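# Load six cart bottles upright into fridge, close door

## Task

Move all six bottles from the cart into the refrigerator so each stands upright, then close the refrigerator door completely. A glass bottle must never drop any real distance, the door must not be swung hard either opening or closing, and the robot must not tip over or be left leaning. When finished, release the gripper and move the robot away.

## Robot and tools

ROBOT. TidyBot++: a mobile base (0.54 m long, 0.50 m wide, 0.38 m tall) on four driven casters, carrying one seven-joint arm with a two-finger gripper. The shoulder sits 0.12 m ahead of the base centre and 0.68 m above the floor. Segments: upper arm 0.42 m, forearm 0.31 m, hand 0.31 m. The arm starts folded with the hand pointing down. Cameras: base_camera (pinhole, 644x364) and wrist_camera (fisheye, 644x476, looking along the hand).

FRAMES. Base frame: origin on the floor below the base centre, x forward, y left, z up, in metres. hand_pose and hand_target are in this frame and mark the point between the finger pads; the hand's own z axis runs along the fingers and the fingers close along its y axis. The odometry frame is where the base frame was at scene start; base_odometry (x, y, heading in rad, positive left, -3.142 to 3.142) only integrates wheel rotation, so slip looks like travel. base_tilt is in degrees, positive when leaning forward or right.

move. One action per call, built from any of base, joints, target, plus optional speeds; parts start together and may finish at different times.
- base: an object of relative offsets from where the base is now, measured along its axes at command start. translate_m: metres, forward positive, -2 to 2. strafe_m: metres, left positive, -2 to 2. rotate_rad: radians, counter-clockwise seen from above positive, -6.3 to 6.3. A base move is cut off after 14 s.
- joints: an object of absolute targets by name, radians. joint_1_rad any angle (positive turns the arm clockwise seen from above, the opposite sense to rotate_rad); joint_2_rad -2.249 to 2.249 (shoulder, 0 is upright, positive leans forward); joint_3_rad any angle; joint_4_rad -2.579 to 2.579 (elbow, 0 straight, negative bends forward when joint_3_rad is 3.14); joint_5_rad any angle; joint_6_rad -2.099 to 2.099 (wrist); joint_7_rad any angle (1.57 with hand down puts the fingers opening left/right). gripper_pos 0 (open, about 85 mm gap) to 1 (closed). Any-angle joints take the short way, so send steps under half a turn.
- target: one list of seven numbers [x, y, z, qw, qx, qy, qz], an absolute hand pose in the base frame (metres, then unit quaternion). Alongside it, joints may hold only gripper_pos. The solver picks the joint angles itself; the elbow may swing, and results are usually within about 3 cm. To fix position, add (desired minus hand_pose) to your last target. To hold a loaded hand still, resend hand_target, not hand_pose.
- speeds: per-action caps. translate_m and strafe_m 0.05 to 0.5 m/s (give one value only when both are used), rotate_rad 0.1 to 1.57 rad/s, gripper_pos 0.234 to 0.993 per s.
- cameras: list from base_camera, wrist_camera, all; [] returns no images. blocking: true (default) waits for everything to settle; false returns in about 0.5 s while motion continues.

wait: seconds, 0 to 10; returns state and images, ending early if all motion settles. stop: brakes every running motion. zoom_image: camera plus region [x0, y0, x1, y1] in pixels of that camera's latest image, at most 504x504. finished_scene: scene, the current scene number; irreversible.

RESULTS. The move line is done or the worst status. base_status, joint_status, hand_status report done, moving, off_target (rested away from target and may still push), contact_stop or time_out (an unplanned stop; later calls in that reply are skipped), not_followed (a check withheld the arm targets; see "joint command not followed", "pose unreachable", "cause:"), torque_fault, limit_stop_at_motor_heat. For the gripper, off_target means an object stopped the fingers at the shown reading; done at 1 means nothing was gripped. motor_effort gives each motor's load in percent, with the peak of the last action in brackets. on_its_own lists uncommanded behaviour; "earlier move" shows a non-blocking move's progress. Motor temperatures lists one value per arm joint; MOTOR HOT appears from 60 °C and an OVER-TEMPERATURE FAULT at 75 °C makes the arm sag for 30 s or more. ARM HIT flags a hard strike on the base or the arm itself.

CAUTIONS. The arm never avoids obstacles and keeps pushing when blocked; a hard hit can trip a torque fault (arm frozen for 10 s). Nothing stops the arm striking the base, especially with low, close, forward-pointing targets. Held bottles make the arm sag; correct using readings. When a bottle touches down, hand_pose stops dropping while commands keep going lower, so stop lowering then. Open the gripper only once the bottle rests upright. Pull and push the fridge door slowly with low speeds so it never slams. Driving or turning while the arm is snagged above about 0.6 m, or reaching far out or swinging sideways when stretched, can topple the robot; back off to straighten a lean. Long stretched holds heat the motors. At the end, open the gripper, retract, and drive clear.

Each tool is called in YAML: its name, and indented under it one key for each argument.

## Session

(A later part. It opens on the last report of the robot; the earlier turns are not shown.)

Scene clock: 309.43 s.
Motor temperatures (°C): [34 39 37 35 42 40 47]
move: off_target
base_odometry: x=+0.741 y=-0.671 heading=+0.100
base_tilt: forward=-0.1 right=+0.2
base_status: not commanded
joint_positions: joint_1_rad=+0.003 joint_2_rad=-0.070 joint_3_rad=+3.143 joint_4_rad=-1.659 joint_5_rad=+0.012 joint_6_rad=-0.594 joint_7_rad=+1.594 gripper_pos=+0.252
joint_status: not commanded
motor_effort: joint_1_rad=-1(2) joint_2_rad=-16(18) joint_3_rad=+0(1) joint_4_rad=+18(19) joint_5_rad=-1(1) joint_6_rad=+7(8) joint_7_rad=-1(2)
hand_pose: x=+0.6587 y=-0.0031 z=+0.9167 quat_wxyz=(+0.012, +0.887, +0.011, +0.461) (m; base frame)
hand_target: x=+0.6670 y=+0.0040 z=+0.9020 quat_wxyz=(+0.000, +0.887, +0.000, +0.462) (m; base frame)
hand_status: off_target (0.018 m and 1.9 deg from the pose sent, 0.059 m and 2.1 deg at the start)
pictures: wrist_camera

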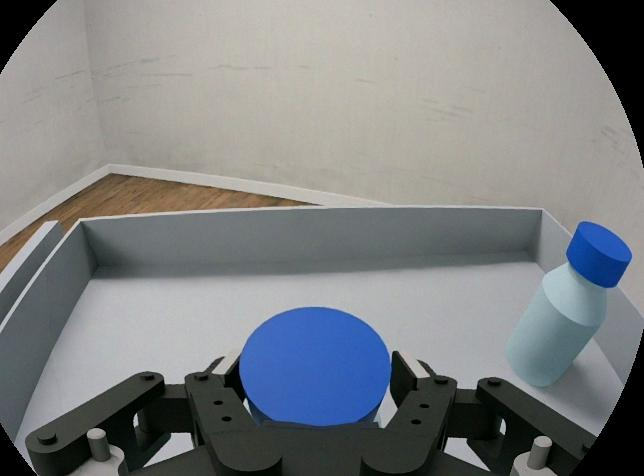

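move:
  joints: {"gripper_pos":0.6}
  speeds: {"gripper_pos":0.234}
  cameras: ["wrist_camera"]

move:
  target: [0.645,0,0.97,0,0.887,0,0.462]
  cameras: ["wrist_camera"]

move:
  target: [0.61,0,1.08,0,0.887,0,0.462]
  cameras: ["wrist_camera"]

Scene clock: 315.33 s.
Motor temperatures (°C): [34 39 37 35 42 40 47]
move: off_target
base_odometry: x=+0.741 y=-0.671 heading=+0.100
base_tilt: forward=-0.2 right=+0.2
base_status: not commanded
joint_positions: joint_1_rad=-0.001 joint_2_rad=-0.070 joint_3_rad=+3.143 joint_4_rad=-1.659 joint_5_rad=+0.012 joint_6_rad=-0.593 joint_7_rad=+1.594 gripper_pos=+0.414
joint_status: gripper_pos off_target (ended at +0.414, target +0.600)
motor_effort: joint_1_rad=-1(2) joint_2_rad=-13(16) joint_3_rad=+0(2) joint_4_rad=+17(18) joint_5_rad=+0(1) joint_6_rad=+7(8) joint_7_rad=-1(2)
hand_pose: x=+0.6588 y=-0.0008 z=+0.9169 quat_wxyz=(+0.011, +0.887, +0.013, +0.461) (m; base frame)
hand_target: x=+0.6670 y=+0.0040 z=+0.9020 quat_wxyz=(+0.000, +0.887, +0.000, +0.462) (m; base frame)
hand_status: not commanded
pictures: wrist_camera

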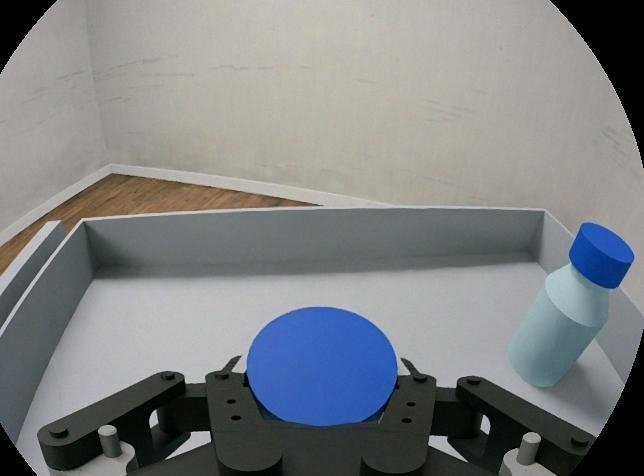

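Scene clock: 316.47 s.
Motor temperatures (°C): [34 39 37 35 42 40 47]
move: off_target
base_odometry: x=+0.741 y=-0.671 heading=+0.100
base_tilt: forward=-0.1 right=+0.2
base_status: not commanded
joint_positions: joint_1_rad=-0.001 joint_2_rad=-0.069 joint_3_rad=+3.143 joint_4_rad=-1.551 joint_5_rad=+0.012 joint_6_rad=-0.723 joint_7_rad=+1.594 gripper_pos=+0.414
joint_status: not commanded
motor_effort: joint_1_rad=-1(2) joint_2_rad=-19(20) joint_3_rad=+0(2) joint_4_rad=+22(23) joint_5_rad=-1(1) joint_6_rad=+11(12) joint_7_rad=-1(2)
hand_pose: x=+0.6539 y=-0.0012 z=+0.9453 quat_wxyz=(+0.011, +0.892, +0.012, +0.452) (m; base frame)
hand_target: x=+0.6450 y=+0.0000 z=+0.9700 quat_wxyz=(+0.000, +0.887, +0.000, +0.462) (m; base frame)
hand_status: off_target (0.026 m and 2.3 deg from the pose sent, 0.055 m and 1.9 deg at the start)
pictures: wrist_camera

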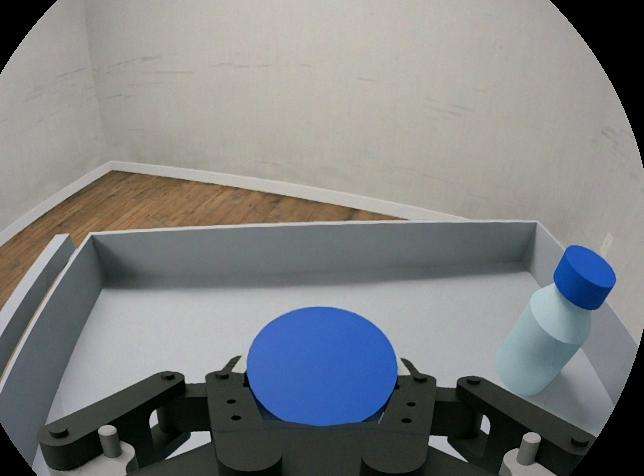

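Scene clock: 318.27 s.
Motor temperatures (°C): [34 39 37 35 42 40 47]
move: off_target
base_odometry: x=+0.741 y=-0.671 heading=+0.100
base_tilt: forward=-0.1 right=+0.2
base_status: not commanded
joint_positions: joint_1_rad=-0.001 joint_2_rad=-0.069 joint_3_rad=+3.143 joint_4_rad=-1.171 joint_5_rad=+0.012 joint_6_rad=-1.091 joint_7_rad=+1.594 gripper_pos=+0.414
joint_status: not commanded
motor_effort: joint_1_rad=-2(2) joint_2_rad=-18(20) joint_3_rad=+0(1) joint_4_rad=+20(23) joint_5_rad=-1(1) joint_6_rad=+11(12) joint_7_rad=-1(2)
hand_pose: x=+0.6234 y=-0.0021 z=+1.0625 quat_wxyz=(+0.011, +0.889, +0.010, +0.457) (m; base frame)
hand_target: x=+0.6100 y=+0.0000 z=+1.0800 quat_wxyz=(+0.000, +0.887, +0.000, +0.462) (m; base frame)
hand_status: off_target (0.022 m and 1.9 deg from the pose sent, 0.142 m and 2.3 deg at the start)
pictures: wrist_camera

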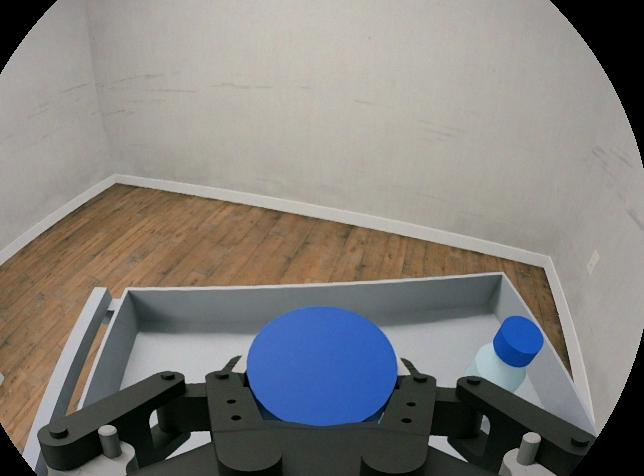

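move:
  base: {"translate_m":-0.35}
  target: [0.58,0,1.08,0,0.887,0,0.462]
  cameras: []

move:
  base: {"translate_m":0.551,"strafe_m":0.916,"rotate_rad":1.267}
  cameras: ["wrist_camera"]

move:
  target: [0.55,0,0.77,0,0.87,0,0.493]
  cameras: ["wrist_camera"]

Scene clock: 325.90 s.
Motor temperatures (°C): [34 39 37 36 42 40 47]
move: off_target
base_odometry: x=+0.392 y=-0.705 heading=+0.099
base_tilt: forward=-0.2 right=+0.2
base_status: done
joint_positions: joint_1_rad=-0.002 joint_2_rad=-0.129 joint_3_rad=+3.144 joint_4_rad=-1.188 joint_5_rad=+0.012 joint_6_rad=-1.112 joint_7_rad=+1.594 gripper_pos=+0.414
joint_status: not commanded
motor_effort: joint_1_rad=-2(4) joint_2_rad=-15(22) joint_3_rad=+0(2) joint_4_rad=+20(21) joint_5_rad=-1(2) joint_6_rad=+11(12) joint_7_rad=-1(2)
hand_pose: x=+0.5958 y=-0.0026 z=+1.0772 quat_wxyz=(+0.012, +0.885, +0.009, +0.466) (m; base frame)
hand_target: x=+0.5800 y=+0.0000 z=+1.0800 quat_wxyz=(+0.000, +0.887, +0.000, +0.462) (m; base frame)
hand_status: off_target (0.016 m and 1.8 deg from the pose sent, 0.047 m and 1.9 deg at the start)
pictures: none
No camera images: "cameras" was empty.

Scene clock: 329.63 s.
Motor temperatures (°C): [34 39 37 36 42 40 47]
move: done
base_odometry: x=+0.850 y=+0.260 heading=+1.367
base_tilt: forward=-0.1 right=+0.2
base_status: done
joint_positions: joint_1_rad=-0.008 joint_2_rad=-0.131 joint_3_rad=+3.160 joint_4_rad=-1.188 joint_5_rad=+0.012 joint_6_rad=-1.113 joint_7_rad=+1.594 gripper_pos=+0.414
joint_status: not commanded
motor_effort: joint_1_rad=-1(5) joint_2_rad=-15(19) joint_3_rad=+0(4) joint_4_rad=+20(22) joint_5_rad=-1(3) joint_6_rad=+11(12) joint_7_rad=-1(2)
hand_pose: x=+0.5952 y=-0.0081 z=+1.0776 quat_wxyz=(+0.013, +0.884, +0.005, +0.466) (m; base frame)
hand_target: x=+0.5800 y=+0.0000 z=+1.0800 quat_wxyz=(+0.000, +0.887, +0.000, +0.462) (m; base frame)
hand_status: not commanded
pictures: wrist_camera

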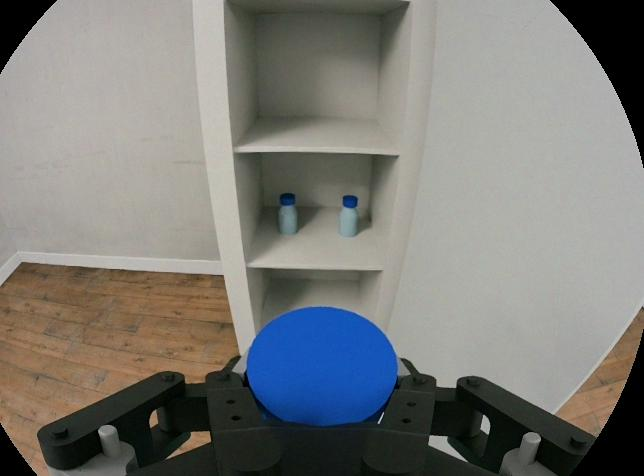

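Scene clock: 332.43 s.
Motor temperatures (°C): [34 39 37 36 42 40 47]
move: off_target
base_odometry: x=+0.850 y=+0.260 heading=+1.367
base_tilt: forward=-0.1 right=+0.2
base_status: not commanded
joint_positions: joint_1_rad=-0.008 joint_2_rad=-0.212 joint_3_rad=+3.160 joint_4_rad=-2.347 joint_5_rad=+0.012 joint_6_rad=-0.090 joint_7_rad=+1.594 gripper_pos=+0.414
joint_status: not commanded
motor_effort: joint_1_rad=-2(3) joint_2_rad=-11(17) joint_3_rad=+0(1) joint_4_rad=+19(22) joint_5_rad=-1(2) joint_6_rad=+10(12) joint_7_rad=-1(2)
hand_pose: x=+0.5433 y=-0.0036 z=+0.7354 quat_wxyz=(+0.009, +0.897, +0.010, +0.442) (m; base frame)
hand_target: x=+0.5500 y=+0.0000 z=+0.7700 quat_wxyz=(+0.000, +0.870, +0.000, +0.493) (m; base frame)
hand_status: off_target (0.035 m and 6.8 deg from the pose sent, 0.311 m and 3.8 deg at the start)
pictures: wrist_camera

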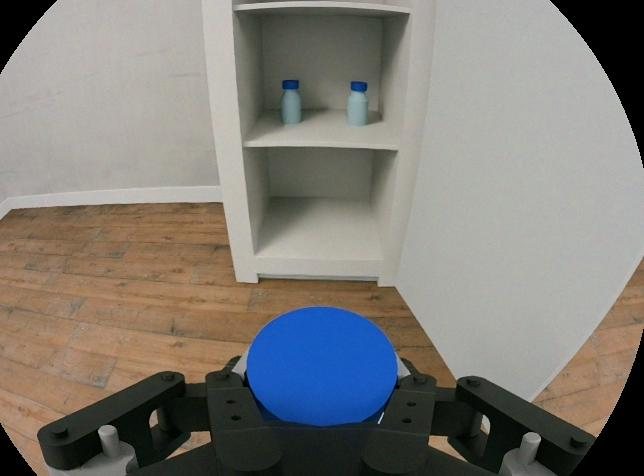

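move:
  base: {"translate_m":0.752,"strafe_m":-0.013}
  speeds: {"translate_m":0.35}
  target: [0.56,0,0.765,0,0.865,0,0.502]
  cameras: ["wrist_camera"]

move:
  target: [0.65,0.005,0.75,0,0.87,0,0.493]
  cameras: ["wrist_camera"]

move:
  target: [0.73,0.01,0.74,0,0.875,0,0.485]
  cameras: ["wrist_camera"]

Scene clock: 339.40 s.
Motor temperatures (°C): [34 39 37 35 42 40 47]
move: off_target
base_odometry: x=+1.016 y=+0.994 heading=+1.366
base_tilt: forward=-0.2 right=+0.2
base_status: done
joint_positions: joint_1_rad=-0.008 joint_2_rad=-0.211 joint_3_rad=+3.160 joint_4_rad=-2.370 joint_5_rad=+0.012 joint_6_rad=-0.010 joint_7_rad=+1.594 gripper_pos=+0.414
joint_status: not commanded
motor_effort: joint_1_rad=-2(2) joint_2_rad=-12(13) joint_3_rad=+1(1) joint_4_rad=+19(21) joint_5_rad=-1(2) joint_6_rad=+11(12) joint_7_rad=-1(2)
hand_pose: x=+0.5501 y=-0.0034 z=+0.7436 quat_wxyz=(+0.009, +0.884, +0.010, +0.467) (m; base frame)
hand_target: x=+0.5600 y=+0.0000 z=+0.7650 quat_wxyz=(+0.000, +0.865, +0.000, +0.502) (m; base frame)
hand_status: off_target (0.024 m and 4.8 deg from the pose sent, 0.034 m and 7.9 deg at the start)
pictures: wrist_camera

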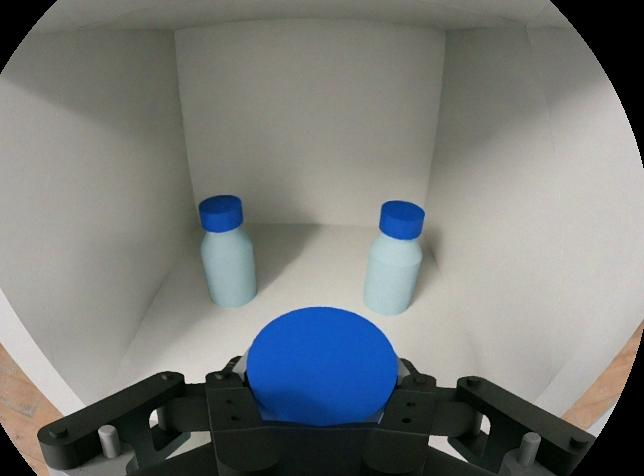

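Scene clock: 340.70 s.
Motor temperatures (°C): [34 39 37 35 42 40 47]
move: off_target
base_odometry: x=+1.016 y=+0.994 heading=+1.366
base_tilt: forward=-0.1 right=+0.2
base_status: not commanded
joint_positions: joint_1_rad=-0.025 joint_2_rad=+0.028 joint_3_rad=+3.160 joint_4_rad=-2.229 joint_5_rad=-0.044 joint_6_rad=+0.042 joint_7_rad=+1.611 gripper_pos=+0.414
joint_status: not commanded
motor_effort: joint_1_rad=-2(2) joint_2_rad=-19(20) joint_3_rad=+0(1) joint_4_rad=+18(20) joint_5_rad=-1(2) joint_6_rad=+11(11) joint_7_rad=-1(2)
hand_pose: x=+0.6232 y=+0.0042 z=+0.7162 quat_wxyz=(-0.001, +0.895, +0.001, +0.447) (m; base frame)
hand_target: x=+0.6500 y=+0.0050 z=+0.7500 quat_wxyz=(+0.000, +0.870, +0.000, +0.493) (m; base frame)
hand_status: off_target (0.043 m and 6.0 deg from the pose sent, 0.100 m and 3.7 deg at the start)
pictures: wrist_camera

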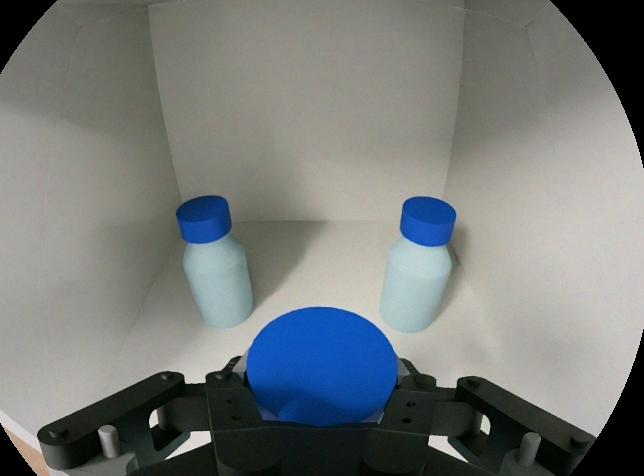

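Scene clock: 341.90 s.
Motor temperatures (°C): [34 39 37 36 42 40 47]
move: off_target
base_odometry: x=+1.016 y=+0.994 heading=+1.366
base_tilt: forward=-0.1 right=+0.2
base_status: not commanded
joint_positions: joint_1_rad=-0.065 joint_2_rad=+0.215 joint_3_rad=+3.196 joint_4_rad=-2.019 joint_5_rad=-0.044 joint_6_rad=+0.042 joint_7_rad=+1.603 gripper_pos=+0.414
joint_status: not commanded
motor_effort: joint_1_rad=-1(2) joint_2_rad=-26(27) joint_3_rad=+0(1) joint_4_rad=+18(19) joint_5_rad=-1(1) joint_6_rad=+11(11) joint_7_rad=-1(2)
hand_pose: x=+0.7102 y=+0.0083 z=+0.7179 quat_wxyz=(+0.001, +0.889, +0.002, +0.457) (m; base frame)
hand_target: x=+0.7300 y=+0.0100 z=+0.7400 quat_wxyz=(+0.000, +0.875, +0.000, +0.485) (m; base frame)
hand_status: off_target (0.030 m and 3.6 deg from the pose sent, 0.110 m and 4.9 deg at the start)
pictures: wrist_camera

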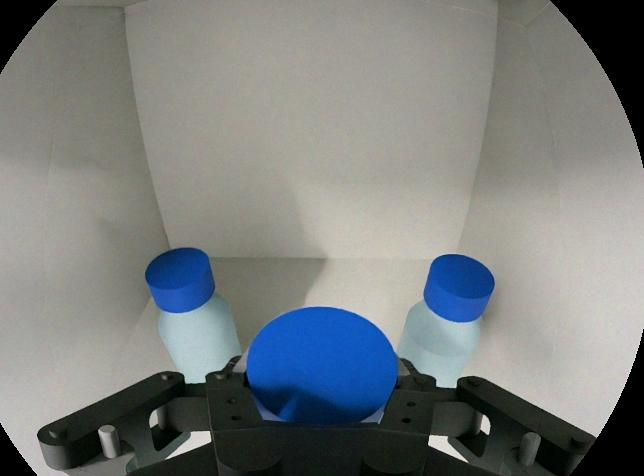

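move:
  target: [0.815,0.003,0.735,0,0.877,0,0.481]
  cameras: ["wrist_camera"]

move:
  target: [0.812,0.003,0.69,0,0.883,0,0.469]
  cameras: ["wrist_camera"]

Scene clock: 347.60 s.
Motor temperatures (°C): [34 39 37 36 42 40 47]
move: done
base_odometry: x=+1.016 y=+0.994 heading=+1.366
base_tilt: forward=-0.1 right=+0.2
base_status: not commanded
joint_positions: joint_1_rad=-0.033 joint_2_rad=+0.394 joint_3_rad=+3.173 joint_4_rad=-1.759 joint_5_rad=-0.036 joint_6_rad=+0.028 joint_7_rad=+1.603 gripper_pos=+0.414
joint_status: not commanded
motor_effort: joint_1_rad=-2(2) joint_2_rad=-32(33) joint_3_rad=+0(1) joint_4_rad=+20(20) joint_5_rad=-1(1) joint_6_rad=+12(12) joint_7_rad=-1(2)
hand_pose: x=+0.8081 y=+0.0042 z=+0.7338 quat_wxyz=(+0.004, +0.873, +0.003, +0.487) (m; base frame)
hand_target: x=+0.8150 y=+0.0030 z=+0.7350 quat_wxyz=(+0.000, +0.877, +0.000, +0.481) (m; base frame)
hand_status: done (0.007 m and 1.0 deg from the pose sent, 0.106 m and 3.1 deg at the start)
pictures: wrist_camera

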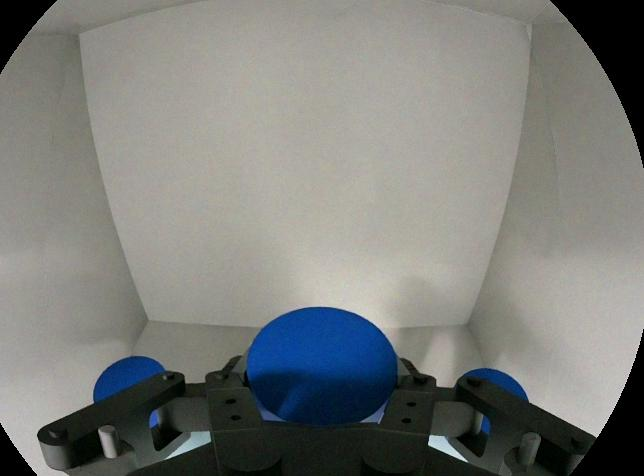

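Scene clock: 348.47 s.
Motor temperatures (°C): [34 39 37 36 42 40 47]
move: done
base_odometry: x=+1.016 y=+0.994 heading=+1.366
base_tilt: forward=-0.1 right=+0.2
base_status: not commanded
joint_positions: joint_1_rad=-0.033 joint_2_rad=+0.456 joint_3_rad=+3.173 joint_4_rad=-1.774 joint_5_rad=-0.036 joint_6_rad=+0.040 joint_7_rad=+1.603 gripper_pos=+0.414
joint_status: not commanded
motor_effort: joint_1_rad=-2(2) joint_2_rad=-33(36) joint_3_rad=+0(1) joint_4_rad=+19(20) joint_5_rad=-1(1) joint_6_rad=+11(12) joint_7_rad=-1(2)
hand_pose: x=+0.8065 y=+0.0041 z=+0.6862 quat_wxyz=(+0.005, +0.889, +0.003, +0.458) (m; base frame)
hand_target: x=+0.8120 y=+0.0030 z=+0.6900 quat_wxyz=(+0.000, +0.883, +0.000, +0.469) (m; base frame)
hand_status: done (0.007 m and 1.6 deg from the pose sent, 0.044 m and 2.4 deg at the start)
pictures: wrist_camera

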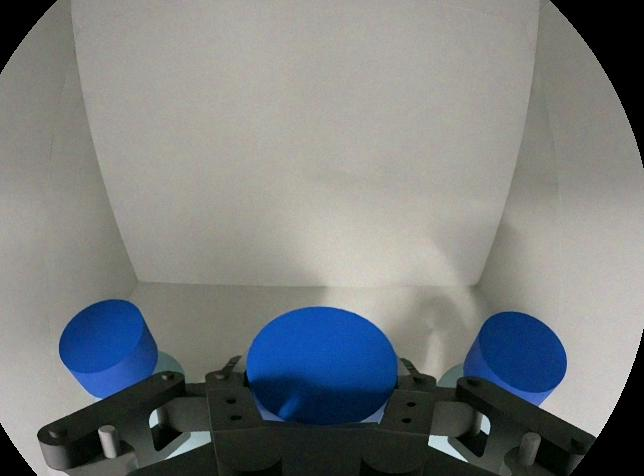

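move:
  target: [0.812,0.002,0.672,0,0.883,0,0.469]
  cameras: ["wrist_camera"]

move:
  target: [0.812,0.002,0.66,0,0.883,0,0.469]
  cameras: []

move:
  target: [0.812,0.002,0.652,0,0.882,0,0.471]
  cameras: ["wrist_camera"]

Scene clock: 353.57 s.
Motor temperatures (°C): [34 39 37 36 42 40 47]
move: done
base_odometry: x=+1.016 y=+0.994 heading=+1.366
base_tilt: forward=-0.1 right=+0.2
base_status: not commanded
joint_positions: joint_1_rad=-0.029 joint_2_rad=+0.477 joint_3_rad=+3.169 joint_4_rad=-1.790 joint_5_rad=-0.035 joint_6_rad=+0.070 joint_7_rad=+1.603 gripper_pos=+0.414
joint_status: not commanded
motor_effort: joint_1_rad=-1(3) joint_2_rad=-34(35) joint_3_rad=+1(1) joint_4_rad=+18(19) joint_5_rad=-1(1) joint_6_rad=+11(12) joint_7_rad=-1(1)
hand_pose: x=+0.8058 y=+0.0036 z=+0.6714 quat_wxyz=(+0.005, +0.890, +0.004, +0.455) (m; base frame)
hand_target: x=+0.8120 y=+0.0020 z=+0.6720 quat_wxyz=(+0.000, +0.883, +0.000, +0.469) (m; base frame)
hand_status: done (0.006 m and 2.0 deg from the pose sent, 0.015 m and 1.6 deg at the start)
pictures: wrist_camera

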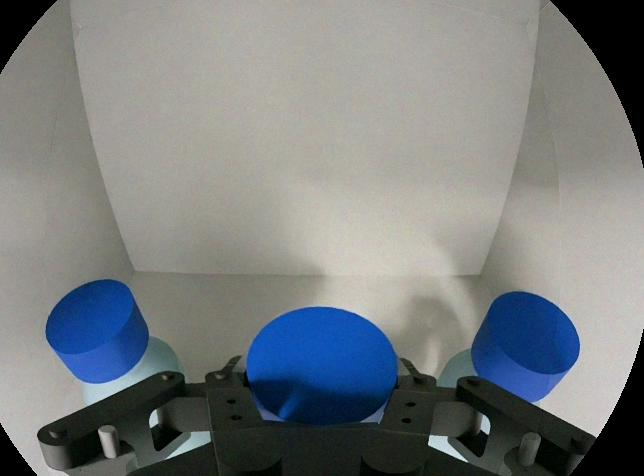

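Scene clock: 354.20 s.
Motor temperatures (°C): [34 39 37 36 42 40 47]
move: off_target
base_odometry: x=+1.016 y=+0.994 heading=+1.366
base_tilt: forward=-0.1 right=+0.2
base_status: not commanded
joint_positions: joint_1_rad=-0.029 joint_2_rad=+0.492 joint_3_rad=+3.169 joint_4_rad=-1.803 joint_5_rad=-0.034 joint_6_rad=+0.096 joint_7_rad=+1.603 gripper_pos=+0.414
joint_status: not commanded
motor_effort: joint_1_rad=-1(2) joint_2_rad=-32(35) joint_3_rad=+0(1) joint_4_rad=+17(19) joint_5_rad=-1(1) joint_6_rad=+10(11) joint_7_rad=-1(1)
hand_pose: x=+0.8054 y=+0.0035 z=+0.6615 quat_wxyz=(+0.006, +0.891, +0.004, +0.454) (m; base frame)
hand_target: x=+0.8120 y=+0.0020 z=+0.6600 quat_wxyz=(+0.000, +0.883, +0.000, +0.469) (m; base frame)
hand_status: off_target (0.007 m and 2.1 deg from the pose sent, 0.013 m and 2.0 deg at the start)
pictures: none
No camera images: "cameras" was empty.

Scene clock: 354.73 s.
Motor temperatures (°C): [34 39 37 36 42 40 47]
move: off_target
base_odometry: x=+1.016 y=+0.994 heading=+1.366
base_tilt: forward=-0.1 right=+0.2
base_status: not commanded
joint_positions: joint_1_rad=-0.029 joint_2_rad=+0.495 joint_3_rad=+3.168 joint_4_rad=-1.813 joint_5_rad=-0.034 joint_6_rad=+0.124 joint_7_rad=+1.603 gripper_pos=+0.414
joint_status: not commanded
motor_effort: joint_1_rad=-1(2) joint_2_rad=-31(32) joint_3_rad=+0(1) joint_4_rad=+17(17) joint_5_rad=-1(1) joint_6_rad=+10(10) joint_7_rad=-1(2)
hand_pose: x=+0.8063 y=+0.0035 z=+0.6615 quat_wxyz=(+0.006, +0.888, +0.004, +0.461) (m; base frame)
hand_target: x=+0.8120 y=+0.0020 z=+0.6520 quat_wxyz=(+0.000, +0.882, +0.000, +0.471) (m; base frame)
hand_status: off_target (0.011 m and 1.5 deg from the pose sent, 0.012 m and 2.3 deg at the start)
pictures: wrist_camera

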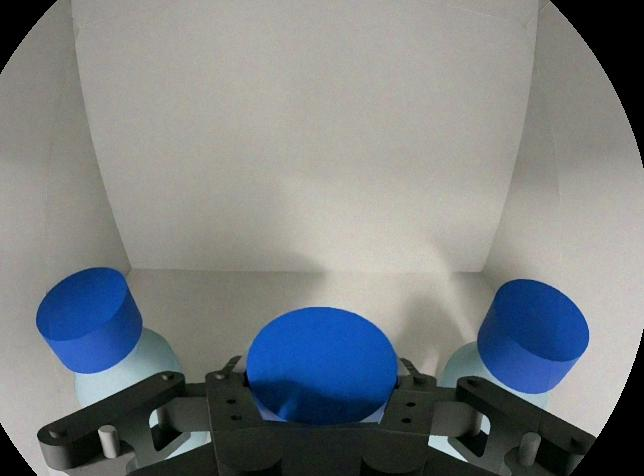

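move:
  joints: {"gripper_pos":0.26}
  speeds: {"gripper_pos":0.234}
  cameras: ["wrist_camera"]

move:
  target: [0.765,0.002,0.69,0,0.884,0,0.468]
  cameras: ["wrist_camera"]

move:
  target: [0.68,0,0.74,0,0.88,0,0.475]
  cameras: ["wrist_camera"]

Scene clock: 360.53 s.
Motor temperatures (°C): [34 39 37 36 42 40 47]
move: done
base_odometry: x=+1.016 y=+0.994 heading=+1.366
base_tilt: forward=-0.1 right=+0.2
base_status: not commanded
joint_positions: joint_1_rad=-0.027 joint_2_rad=+0.495 joint_3_rad=+3.165 joint_4_rad=-1.813 joint_5_rad=-0.034 joint_6_rad=+0.140 joint_7_rad=+1.603 gripper_pos=+0.259
joint_status: all done
motor_effort: joint_1_rad=-2(2) joint_2_rad=-29(32) joint_3_rad=+0(1) joint_4_rad=+14(17) joint_5_rad=-1(1) joint_6_rad=+8(11) joint_7_rad=-1(2)
hand_pose: x=+0.8091 y=+0.0041 z=+0.6655 quat_wxyz=(+0.005, +0.884, +0.004, +0.468) (m; base frame)
hand_target: x=+0.8120 y=+0.0020 z=+0.6520 quat_wxyz=(+0.000, +0.882, +0.000, +0.471) (m; base frame)
hand_status: not commanded
pictures: wrist_camera

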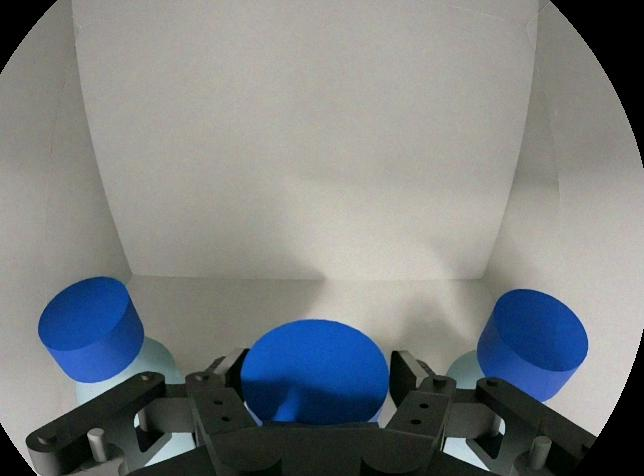

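Scene clock: 361.63 s.
Motor temperatures (°C): [34 39 37 35 42 40 47]
move: off_target
base_odometry: x=+1.016 y=+0.994 heading=+1.366
base_tilt: forward=-0.1 right=+0.2
base_status: not commanded
joint_positions: joint_1_rad=-0.027 joint_2_rad=+0.397 joint_3_rad=+3.165 joint_4_rad=-1.896 joint_5_rad=-0.034 joint_6_rad=+0.140 joint_7_rad=+1.603 gripper_pos=+0.259
joint_status: not commanded
motor_effort: joint_1_rad=-2(2) joint_2_rad=-27(30) joint_3_rad=+0(1) joint_4_rad=+15(15) joint_5_rad=-1(1) joint_6_rad=+8(8) joint_7_rad=-1(2)
hand_pose: x=+0.7779 y=+0.0035 z=+0.6908 quat_wxyz=(+0.004, +0.880, +0.003, +0.475) (m; base frame)
hand_target: x=+0.7650 y=+0.0020 z=+0.6900 quat_wxyz=(+0.000, +0.884, +0.000, +0.468) (m; base frame)
hand_status: off_target (0.013 m and 1.0 deg from the pose sent, 0.051 m and 0.7 deg at the start)
pictures: wrist_camera

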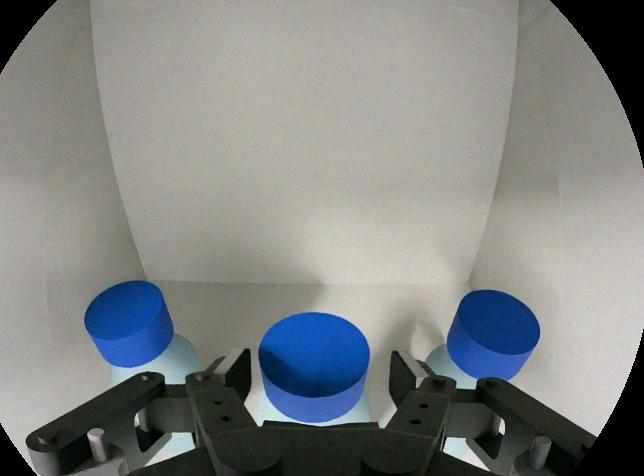

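Scene clock: 362.93 s.
Motor temperatures (°C): [34 39 37 35 42 40 47]
move: off_target
base_odometry: x=+1.016 y=+0.994 heading=+1.366
base_tilt: forward=-0.1 right=+0.2
base_status: not commanded
joint_positions: joint_1_rad=-0.003 joint_2_rad=+0.139 joint_3_rad=+3.146 joint_4_rad=-2.065 joint_5_rad=-0.025 joint_6_rad=+0.123 joint_7_rad=+1.600 gripper_pos=+0.259
joint_status: not commanded
motor_effort: joint_1_rad=-1(2) joint_2_rad=-19(28) joint_3_rad=+0(0) joint_4_rad=+16(16) joint_5_rad=-1(1) joint_6_rad=+8(8) joint_7_rad=-1(2)
hand_pose: x=+0.7026 y=-0.0006 z=+0.7609 quat_wxyz=(+0.003, +0.862, +0.000, +0.506) (m; base frame)
hand_target: x=+0.6800 y=+0.0000 z=+0.7400 quat_wxyz=(+0.000, +0.880, +0.000, +0.475) (m; base frame)
hand_status: off_target (0.031 m and 4.1 deg from the pose sent, 0.110 m and 0.6 deg at the start)
pictures: wrist_camera

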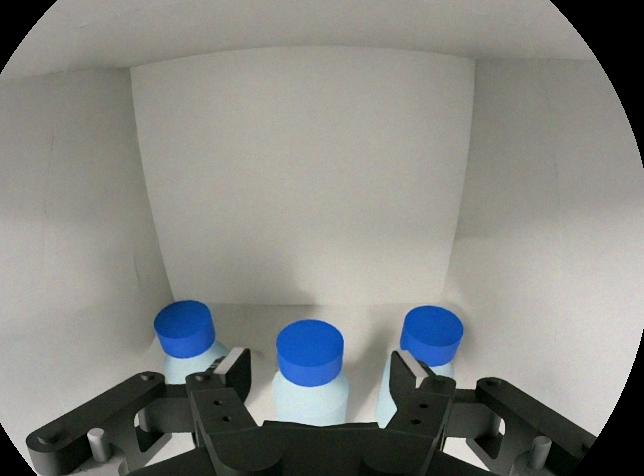

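move:
  base: {"translate_m":-0.72}
  target: [0.55,0,0.77,0,0.887,0,0.462]
  cameras: []

move:
  base: {"translate_m":-1.353,"strafe_m":0.251,"rotate_rad":-1.267}
  joints: {"gripper_pos":0.2}
  target: [0.56,0,1.04,0,0.887,0,0.462]
  cameras: ["wrist_camera"]

Scene clock: 385.07 s.
Motor temperatures (°C): [34 39 37 35 42 40 47]
move: off_target
base_odometry: x=+0.870 y=+0.289 heading=+1.367
base_tilt: forward=-0.1 right=+0.2
base_status: done
joint_positions: joint_1_rad=-0.002 joint_2_rad=-0.237 joint_3_rad=+3.145 joint_4_rad=-2.259 joint_5_rad=-0.025 joint_6_rad=-0.088 joint_7_rad=+1.600 gripper_pos=+0.259
joint_status: not commanded
motor_effort: joint_1_rad=-2(3) joint_2_rad=-9(22) joint_3_rad=+1(1) joint_4_rad=+17(18) joint_5_rad=-1(2) joint_6_rad=+8(8) joint_7_rad=-1(2)
hand_pose: x=+0.5703 y=+0.0012 z=+0.7941 quat_wxyz=(+0.000, +0.870, +0.001, +0.493) (m; base frame)
hand_target: x=+0.5500 y=+0.0000 z=+0.7700 quat_wxyz=(+0.000, +0.887, +0.000, +0.462) (m; base frame)
hand_status: off_target (0.031 m and 4.1 deg from the pose sent, 0.153 m and 5.8 deg at the start)
pictures: none
No camera images: "cameras" was empty.

Scene clock: 389.33 s.
Motor temperatures (°C): [34 39 37 35 42 40 47]
move: off_target
base_odometry: x=+0.349 y=-0.985 heading=+0.099
base_tilt: forward=-0.2 right=+0.2
base_status: done
joint_positions: joint_1_rad=-0.003 joint_2_rad=-0.237 joint_3_rad=+3.147 joint_4_rad=-1.408 joint_5_rad=-0.025 joint_6_rad=-0.972 joint_7_rad=+1.600 gripper_pos=+0.200
joint_status: all done
motor_effort: joint_1_rad=-2(3) joint_2_rad=-9(12) joint_3_rad=+0(3) joint_4_rad=+17(19) joint_5_rad=-1(2) joint_6_rad=+8(8) joint_7_rad=-2(2)
hand_pose: x=+0.5714 y=+0.0062 z=+1.0448 quat_wxyz=(-0.005, +0.878, +0.010, +0.479) (m; base frame)
hand_target: x=+0.5600 y=+0.0000 z=+1.0400 quat_wxyz=(+0.000, +0.887, +0.000, +0.462) (m; base frame)
hand_status: off_target (0.014 m and 2.6 deg from the pose sent, 0.246 m and 4.1 deg at the start)
pictures: wrist_camera

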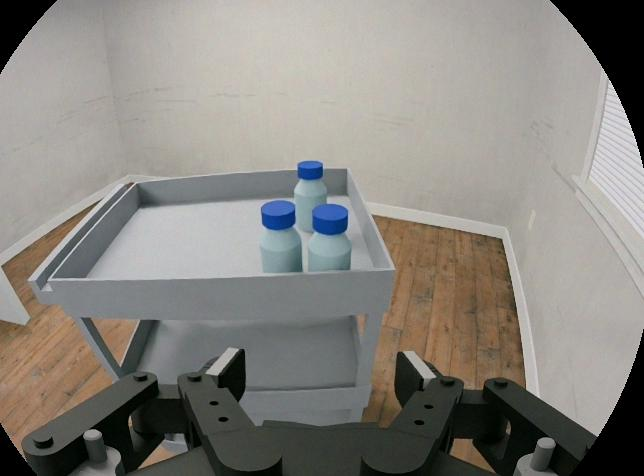

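move:
  base: {"translate_m":0.272,"strafe_m":-0.012}
  joints: {"gripper_pos":0.27}
  target: [0.58,0,0.985,0,0.887,0,0.462]
  cameras: ["wrist_camera"]

Scene clock: 399.63 s.
Motor temperatures (°C): [34 39 37 35 42 40 47]
move: done
base_odometry: x=+0.621 y=-0.970 heading=+0.098
base_tilt: forward=-0.1 right=+0.2
base_status: done
joint_positions: joint_1_rad=-0.003 joint_2_rad=-0.238 joint_3_rad=+3.147 joint_4_rad=-1.549 joint_5_rad=-0.025 joint_6_rad=-0.895 joint_7_rad=+1.600 gripper_pos=+0.271
joint_status: all done
motor_effort: joint_1_rad=-2(2) joint_2_rad=-10(14) joint_3_rad=+0(1) joint_4_rad=+18(19) joint_5_rad=-1(2) joint_6_rad=+7(8) joint_7_rad=-1(2)
hand_pose: x=+0.5743 y=+0.0059 z=+0.9871 quat_wxyz=(-0.006, +0.892, +0.009, +0.451) (m; base frame)
hand_target: x=+0.5800 y=+0.0000 z=+0.9850 quat_wxyz=(+0.000, +0.887, +0.000, +0.462) (m; base frame)
hand_status: done (0.008 m and 1.8 deg from the pose sent, 0.061 m and 2.6 deg at the start)
pictures: wrist_camera

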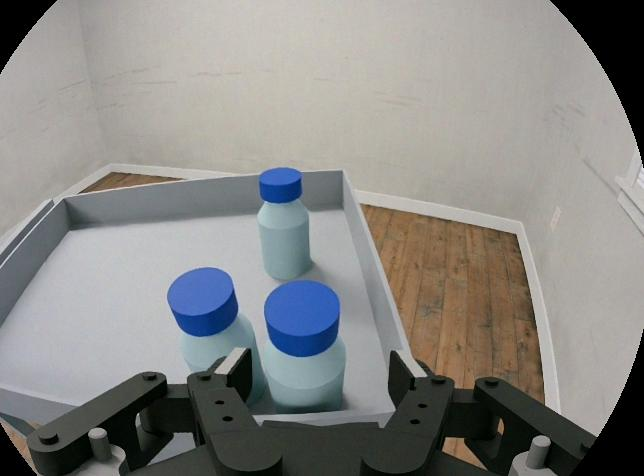

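move:
  base: {"strafe_m":0.012}
  joints: {"gripper_pos":0.33}
  target: [0.605,0,0.965,0,0.887,0,0.462]
  cameras: ["wrist_camera"]

Scene clock: 407.47 s.
Motor temperatures (°C): [34 39 37 35 42 40 47]
move: off_target
base_odometry: x=+0.620 y=-0.958 heading=+0.098
base_tilt: forward=-0.1 right=+0.2
base_status: done
joint_positions: joint_1_rad=-0.003 joint_2_rad=-0.209 joint_3_rad=+3.147 joint_4_rad=-1.575 joint_5_rad=-0.024 joint_6_rad=-0.815 joint_7_rad=+1.600 gripper_pos=+0.331
joint_status: all done
motor_effort: joint_1_rad=-2(3) joint_2_rad=-11(12) joint_3_rad=+1(2) joint_4_rad=+18(19) joint_5_rad=-1(2) joint_6_rad=+7(8) joint_7_rad=-2(2)
hand_pose: x=+0.5945 y=+0.0054 z=+0.9790 quat_wxyz=(-0.005, +0.887, +0.008, +0.462) (m; base frame)
hand_target: x=+0.6050 y=+0.0000 z=+0.9650 quat_wxyz=(+0.000, +0.887, +0.000, +0.462) (m; base frame)
hand_status: off_target (0.018 m and 1.1 deg from the pose sent, 0.038 m and 1.8 deg at the start)
pictures: wrist_camera

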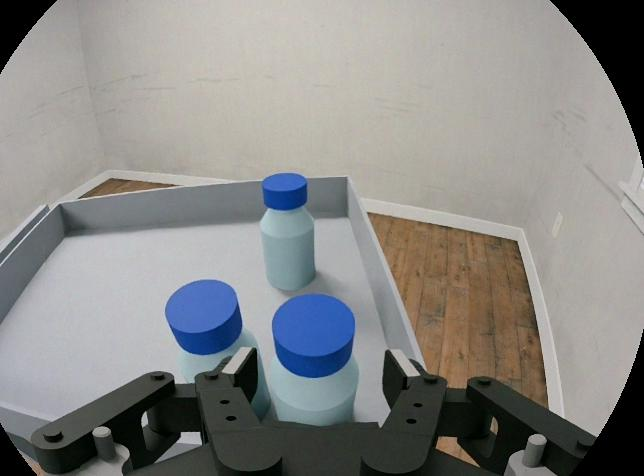

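move:
  base: {"strafe_m":0.004}
  target: [0.635,0.0,0.938,0,0.887,0,0.462]
  cameras: ["wrist_camera"]

Scene clock: 411.97 s.
Motor temperatures (°C): [34 39 37 35 42 40 47]
move: off_target
base_odometry: x=+0.620 y=-0.954 heading=+0.098
base_tilt: forward=-0.2 right=+0.2
base_status: done
joint_positions: joint_1_rad=-0.003 joint_2_rad=-0.145 joint_3_rad=+3.148 joint_4_rad=-1.613 joint_5_rad=-0.024 joint_6_rad=-0.716 joint_7_rad=+1.600 gripper_pos=+0.331
joint_status: not commanded
motor_effort: joint_1_rad=-2(3) joint_2_rad=-13(15) joint_3_rad=+0(3) joint_4_rad=+18(19) joint_5_rad=-1(2) joint_6_rad=+8(8) joint_7_rad=-1(2)
hand_pose: x=+0.6255 y=+0.0048 z=+0.9516 quat_wxyz=(-0.004, +0.887, +0.007, +0.461) (m; base frame)
hand_target: x=+0.6350 y=+0.0000 z=+0.9380 quat_wxyz=(+0.000, +0.887, +0.000, +0.462) (m; base frame)
hand_status: off_target (0.017 m and 1.0 deg from the pose sent, 0.058 m and 1.1 deg at the start)
pictures: wrist_camera

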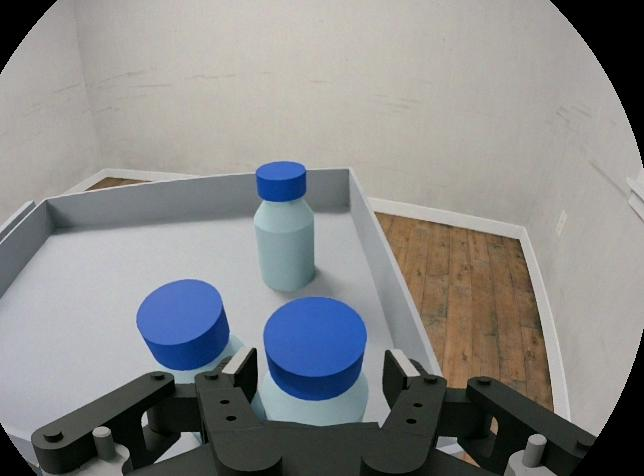

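move:
  base: {"strafe_m":0.003}
  target: [0.65,0.0,0.922,0,0.887,0,0.462]
  cameras: ["wrist_camera"]

Scene clock: 415.97 s.
Motor temperatures (°C): [34 39 37 35 42 40 47]
move: off_target
base_odometry: x=+0.620 y=-0.951 heading=+0.097
base_tilt: forward=-0.2 right=+0.2
base_status: done
joint_positions: joint_1_rad=-0.003 joint_2_rad=-0.116 joint_3_rad=+3.148 joint_4_rad=-1.632 joint_5_rad=-0.024 joint_6_rad=-0.658 joint_7_rad=+1.600 gripper_pos=+0.331
joint_status: not commanded
motor_effort: joint_1_rad=-1(3) joint_2_rad=-14(15) joint_3_rad=+0(2) joint_4_rad=+18(19) joint_5_rad=-1(2) joint_6_rad=+8(8) joint_7_rad=-1(2)
hand_pose: x=+0.6406 y=+0.0042 z=+0.9407 quat_wxyz=(-0.004, +0.885, +0.006, +0.465) (m; base frame)
hand_target: x=+0.6500 y=+0.0000 z=+0.9220 quat_wxyz=(+0.000, +0.887, +0.000, +0.462) (m; base frame)
hand_status: off_target (0.021 m and 1.0 deg from the pose sent, 0.039 m and 1.0 deg at the start)
pictures: wrist_camera

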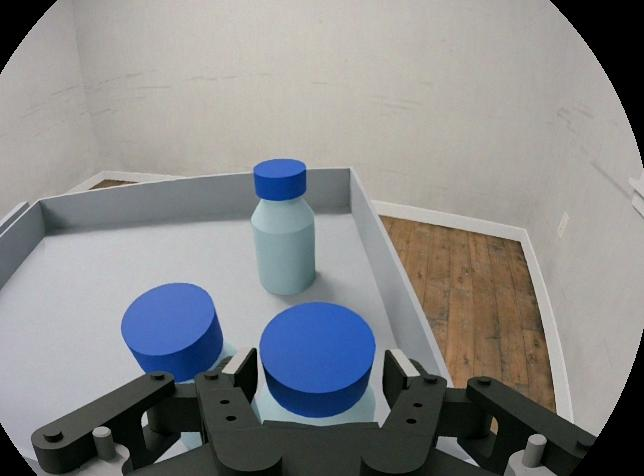

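move:
  target: [0.66,0.003,0.91,0,0.887,0,0.462]
  cameras: ["wrist_camera"]

move:
  target: [0.67,0.003,0.9,0,0.887,0,0.462]
  cameras: ["wrist_camera"]

Scene clock: 421.07 s.
Motor temperatures (°C): [34 39 37 35 42 40 47]
move: off_target
base_odometry: x=+0.620 y=-0.951 heading=+0.097
base_tilt: forward=-0.1 right=+0.2
base_status: not commanded
joint_positions: joint_1_rad=-0.003 joint_2_rad=-0.094 joint_3_rad=+3.148 joint_4_rad=-1.647 joint_5_rad=-0.019 joint_6_rad=-0.616 joint_7_rad=+1.592 gripper_pos=+0.331
joint_status: not commanded
motor_effort: joint_1_rad=-2(2) joint_2_rad=-15(16) joint_3_rad=+1(1) joint_4_rad=+18(19) joint_5_rad=-1(1) joint_6_rad=+8(8) joint_7_rad=-2(2)
hand_pose: x=+0.6510 y=+0.0029 z=+0.9310 quat_wxyz=(-0.003, +0.884, +0.004, +0.467) (m; base frame)
hand_target: x=+0.6600 y=+0.0030 z=+0.9100 quat_wxyz=(+0.000, +0.887, +0.000, +0.462) (m; base frame)
hand_status: off_target (0.023 m and 0.9 deg from the pose sent, 0.036 m and 1.0 deg at the start)
pictures: wrist_camera

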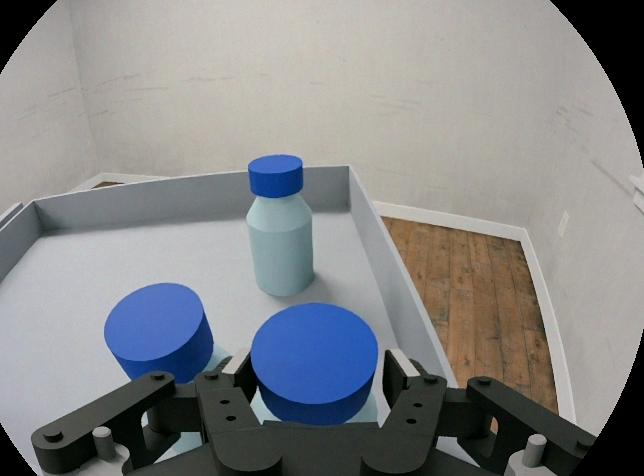

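Scene clock: 421.77 s.
Motor temperatures (°C): [34 39 37 35 42 40 47]
move: off_target
base_odometry: x=+0.620 y=-0.951 heading=+0.097
base_tilt: forward=-0.2 right=+0.2
base_status: not commanded
joint_positions: joint_1_rad=-0.004 joint_2_rad=-0.073 joint_3_rad=+3.148 joint_4_rad=-1.654 joint_5_rad=-0.019 joint_6_rad=-0.584 joint_7_rad=+1.592 gripper_pos=+0.331
joint_status: not commanded
motor_effort: joint_1_rad=-1(2) joint_2_rad=-15(16) joint_3_rad=+1(2) joint_4_rad=+18(18) joint_5_rad=+0(1) joint_6_rad=+7(8) joint_7_rad=-1(2)
hand_pose: x=+0.6607 y=+0.0030 z=+0.9237 quat_wxyz=(-0.003, +0.883, +0.003, +0.469) (m; base frame)
hand_target: x=+0.6700 y=+0.0030 z=+0.9000 quat_wxyz=(+0.000, +0.887, +0.000, +0.462) (m; base frame)
hand_status: off_target (0.025 m and 1.0 deg from the pose sent, 0.036 m and 0.9 deg at the start)
pictures: wrist_camera

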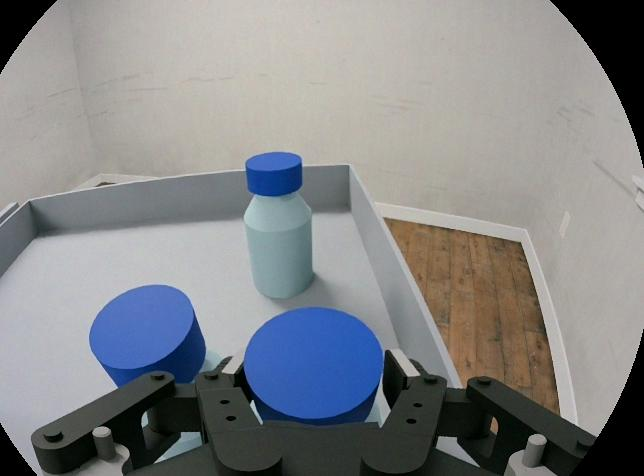

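Width 138. Grip.

move:
  joints: {"gripper_pos":0.6}
  speeds: {"gripper_pos":0.234}
  cameras: []

move:
  target: [0.648,0,0.97,0,0.887,0,0.462]
  cameras: ["wrist_camera"]

move:
  target: [0.61,0,1.08,0,0.887,0,0.462]
  cameras: ["wrist_camera"]

Scene clock: 426.67 s.
Motor temperatures (°C): [34 39 37 35 42 40 47]
move: off_target
base_odometry: x=+0.620 y=-0.951 heading=+0.097
base_tilt: forward=-0.1 right=+0.1
base_status: not commanded
joint_positions: joint_1_rad=-0.004 joint_2_rad=-0.073 joint_3_rad=+3.148 joint_4_rad=-1.654 joint_5_rad=-0.019 joint_6_rad=-0.583 joint_7_rad=+1.592 gripper_pos=+0.416
joint_status: gripper_pos off_target (ended at +0.416, target +0.600)
motor_effort: joint_1_rad=+0(1) joint_2_rad=-14(15) joint_3_rad=+1(2) joint_4_rad=+17(18) joint_5_rad=-1(1) joint_6_rad=+7(8) joint_7_rad=-1(2)
hand_pose: x=+0.6609 y=+0.0031 z=+0.9239 quat_wxyz=(-0.003, +0.883, +0.004, +0.469) (m; base frame)
hand_target: x=+0.6700 y=+0.0030 z=+0.9000 quat_wxyz=(+0.000, +0.887, +0.000, +0.462) (m; base frame)
hand_status: not commanded
pictures: none
No camera images: "cameras" was empty.

Scene clock: 427.83 s.
Motor temperatures (°C): [34 39 37 35 42 40 47]
move: off_target
base_odometry: x=+0.620 y=-0.951 heading=+0.097
base_tilt: forward=-0.1 right=+0.2
base_status: not commanded
joint_positions: joint_1_rad=-0.004 joint_2_rad=-0.071 joint_3_rad=+3.148 joint_4_rad=-1.545 joint_5_rad=-0.019 joint_6_rad=-0.723 joint_7_rad=+1.592 gripper_pos=+0.416
joint_status: not commanded
motor_effort: joint_1_rad=-2(2) joint_2_rad=-19(21) joint_3_rad=+0(2) joint_4_rad=+22(23) joint_5_rad=-2(2) joint_6_rad=+11(11) joint_7_rad=-1(2)
hand_pose: x=+0.6544 y=+0.0037 z=+0.9498 quat_wxyz=(-0.004, +0.890, +0.005, +0.455) (m; base frame)
hand_target: x=+0.6480 y=+0.0000 z=+0.9700 quat_wxyz=(+0.000, +0.887, +0.000, +0.462) (m; base frame)
hand_status: off_target (0.022 m and 1.1 deg from the pose sent, 0.048 m and 1.1 deg at the start)
pictures: wrist_camera

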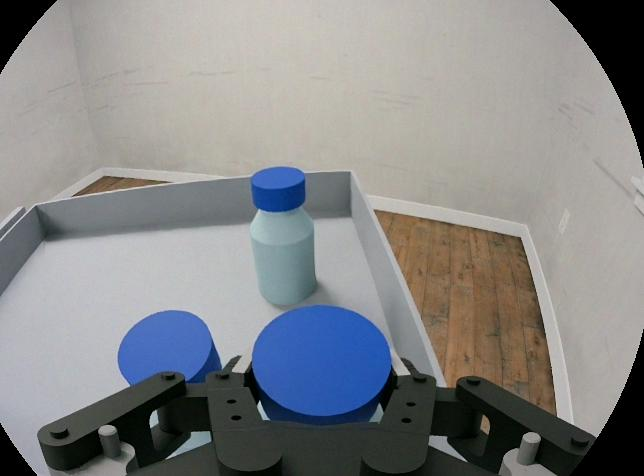

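Scene clock: 429.63 s.
Motor temperatures (°C): [34 39 37 35 42 40 47]
move: off_target
base_odometry: x=+0.620 y=-0.951 heading=+0.097
base_tilt: forward=-0.1 right=+0.2
base_status: not commanded
joint_positions: joint_1_rad=-0.004 joint_2_rad=-0.071 joint_3_rad=+3.148 joint_4_rad=-1.171 joint_5_rad=-0.019 joint_6_rad=-1.091 joint_7_rad=+1.592 gripper_pos=+0.416
joint_status: not commanded
motor_effort: joint_1_rad=-2(2) joint_2_rad=-17(20) joint_3_rad=+0(1) joint_4_rad=+21(23) joint_5_rad=-1(2) joint_6_rad=+11(12) joint_7_rad=-1(2)
hand_pose: x=+0.6227 y=+0.0051 z=+1.0635 quat_wxyz=(-0.004, +0.889, +0.008, +0.458) (m; base frame)
hand_target: x=+0.6100 y=+0.0000 z=+1.0800 quat_wxyz=(+0.000, +0.887, +0.000, +0.462) (m; base frame)
hand_status: off_target (0.021 m and 1.2 deg from the pose sent, 0.138 m and 1.1 deg at the start)
pictures: wrist_camera

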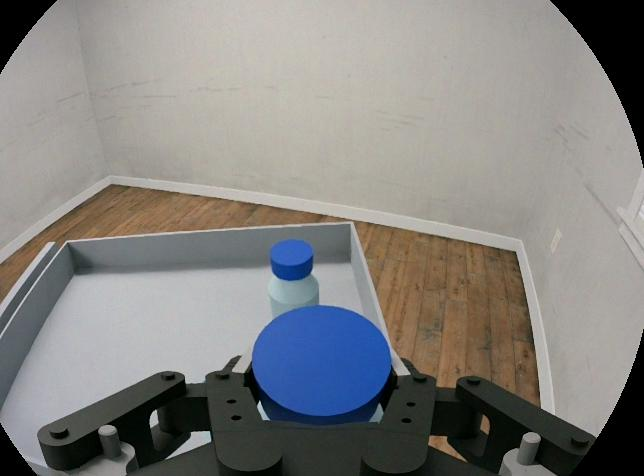

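move:
  base: {"translate_m":-0.35}
  target: [0.58,0,1.08,0,0.887,0,0.462]
  cameras: []

move:
  base: {"translate_m":0.696,"strafe_m":1.183,"rotate_rad":1.27}
  cameras: ["wrist_camera"]

move:
  target: [0.55,0,0.77,0,0.87,0,0.493]
  cameras: ["wrist_camera"]

Scene clock: 439.20 s.
Motor temperatures (°C): [34 39 37 35 42 40 47]
move: off_target
base_odometry: x=+0.272 y=-0.985 heading=+0.097
base_tilt: forward=-0.2 right=+0.2
base_status: done
joint_positions: joint_1_rad=-0.004 joint_2_rad=-0.126 joint_3_rad=+3.148 joint_4_rad=-1.188 joint_5_rad=-0.019 joint_6_rad=-1.111 joint_7_rad=+1.592 gripper_pos=+0.416
joint_status: not commanded
motor_effort: joint_1_rad=-1(2) joint_2_rad=-15(23) joint_3_rad=+0(1) joint_4_rad=+20(22) joint_5_rad=-1(2) joint_6_rad=+11(12) joint_7_rad=-2(2)
hand_pose: x=+0.5974 y=+0.0051 z=+1.0763 quat_wxyz=(-0.004, +0.885, +0.008, +0.466) (m; base frame)
hand_target: x=+0.5800 y=+0.0000 z=+1.0800 quat_wxyz=(+0.000, +0.887, +0.000, +0.462) (m; base frame)
hand_status: off_target (0.018 m and 1.2 deg from the pose sent, 0.046 m and 1.2 deg at the start)
pictures: none
No camera images: "cameras" was empty.

Scene clock: 443.47 s.
Motor temperatures (°C): [34 39 37 35 42 40 47]
move: done
base_odometry: x=+0.850 y=+0.260 heading=+1.368
base_tilt: forward=-0.1 right=+0.2
base_status: done
joint_positions: joint_1_rad=-0.009 joint_2_rad=-0.129 joint_3_rad=+3.161 joint_4_rad=-1.188 joint_5_rad=-0.014 joint_6_rad=-1.112 joint_7_rad=+1.592 gripper_pos=+0.416
joint_status: not commanded
motor_effort: joint_1_rad=-2(5) joint_2_rad=-15(20) joint_3_rad=+0(4) joint_4_rad=+20(22) joint_5_rad=-2(4) joint_6_rad=+11(12) joint_7_rad=-1(2)
hand_pose: x=+0.5960 y=-0.0005 z=+1.0776 quat_wxyz=(-0.001, +0.884, +0.004, +0.467) (m; base frame)
hand_target: x=+0.5800 y=+0.0000 z=+1.0800 quat_wxyz=(+0.000, +0.887, +0.000, +0.462) (m; base frame)
hand_status: not commanded
pictures: wrist_camera

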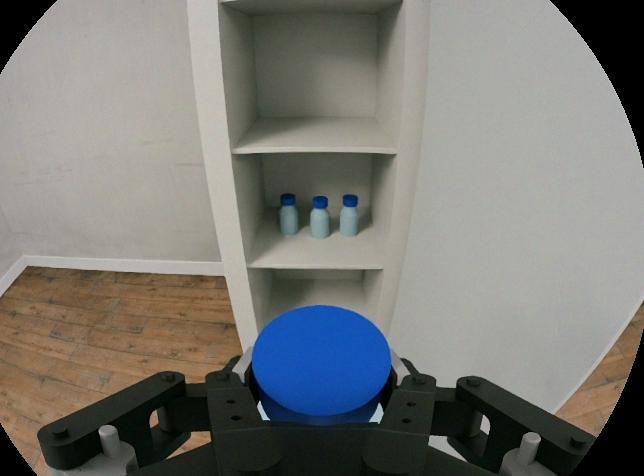

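Scene clock: 446.27 s.
Motor temperatures (°C): [34 39 37 35 42 40 47]
move: off_target
base_odometry: x=+0.850 y=+0.260 heading=+1.368
base_tilt: forward=-0.1 right=+0.2
base_status: not commanded
joint_positions: joint_1_rad=-0.009 joint_2_rad=-0.212 joint_3_rad=+3.161 joint_4_rad=-2.347 joint_5_rad=-0.014 joint_6_rad=-0.090 joint_7_rad=+1.592 gripper_pos=+0.416
joint_status: not commanded
motor_effort: joint_1_rad=-1(3) joint_2_rad=-11(17) joint_3_rad=+0(1) joint_4_rad=+19(22) joint_5_rad=+0(2) joint_6_rad=+11(11) joint_7_rad=-1(2)
hand_pose: x=+0.5433 y=-0.0027 z=+0.7354 quat_wxyz=(+0.001, +0.897, -0.002, +0.442) (m; base frame)
hand_target: x=+0.5500 y=+0.0000 z=+0.7700 quat_wxyz=(+0.000, +0.870, +0.000, +0.493) (m; base frame)
hand_status: off_target (0.035 m and 6.6 deg from the pose sent, 0.311 m and 3.5 deg at the start)
pictures: wrist_camera

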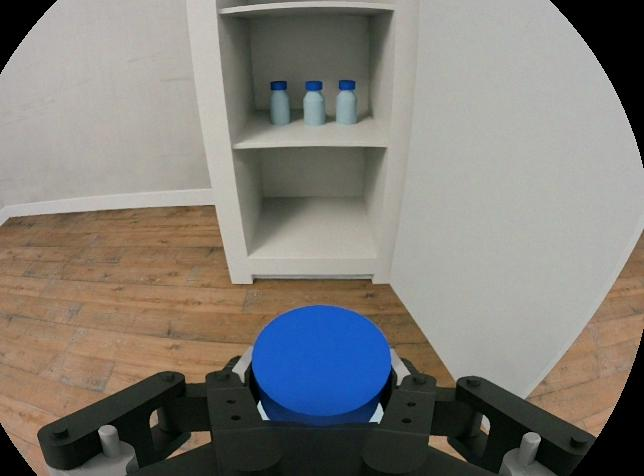

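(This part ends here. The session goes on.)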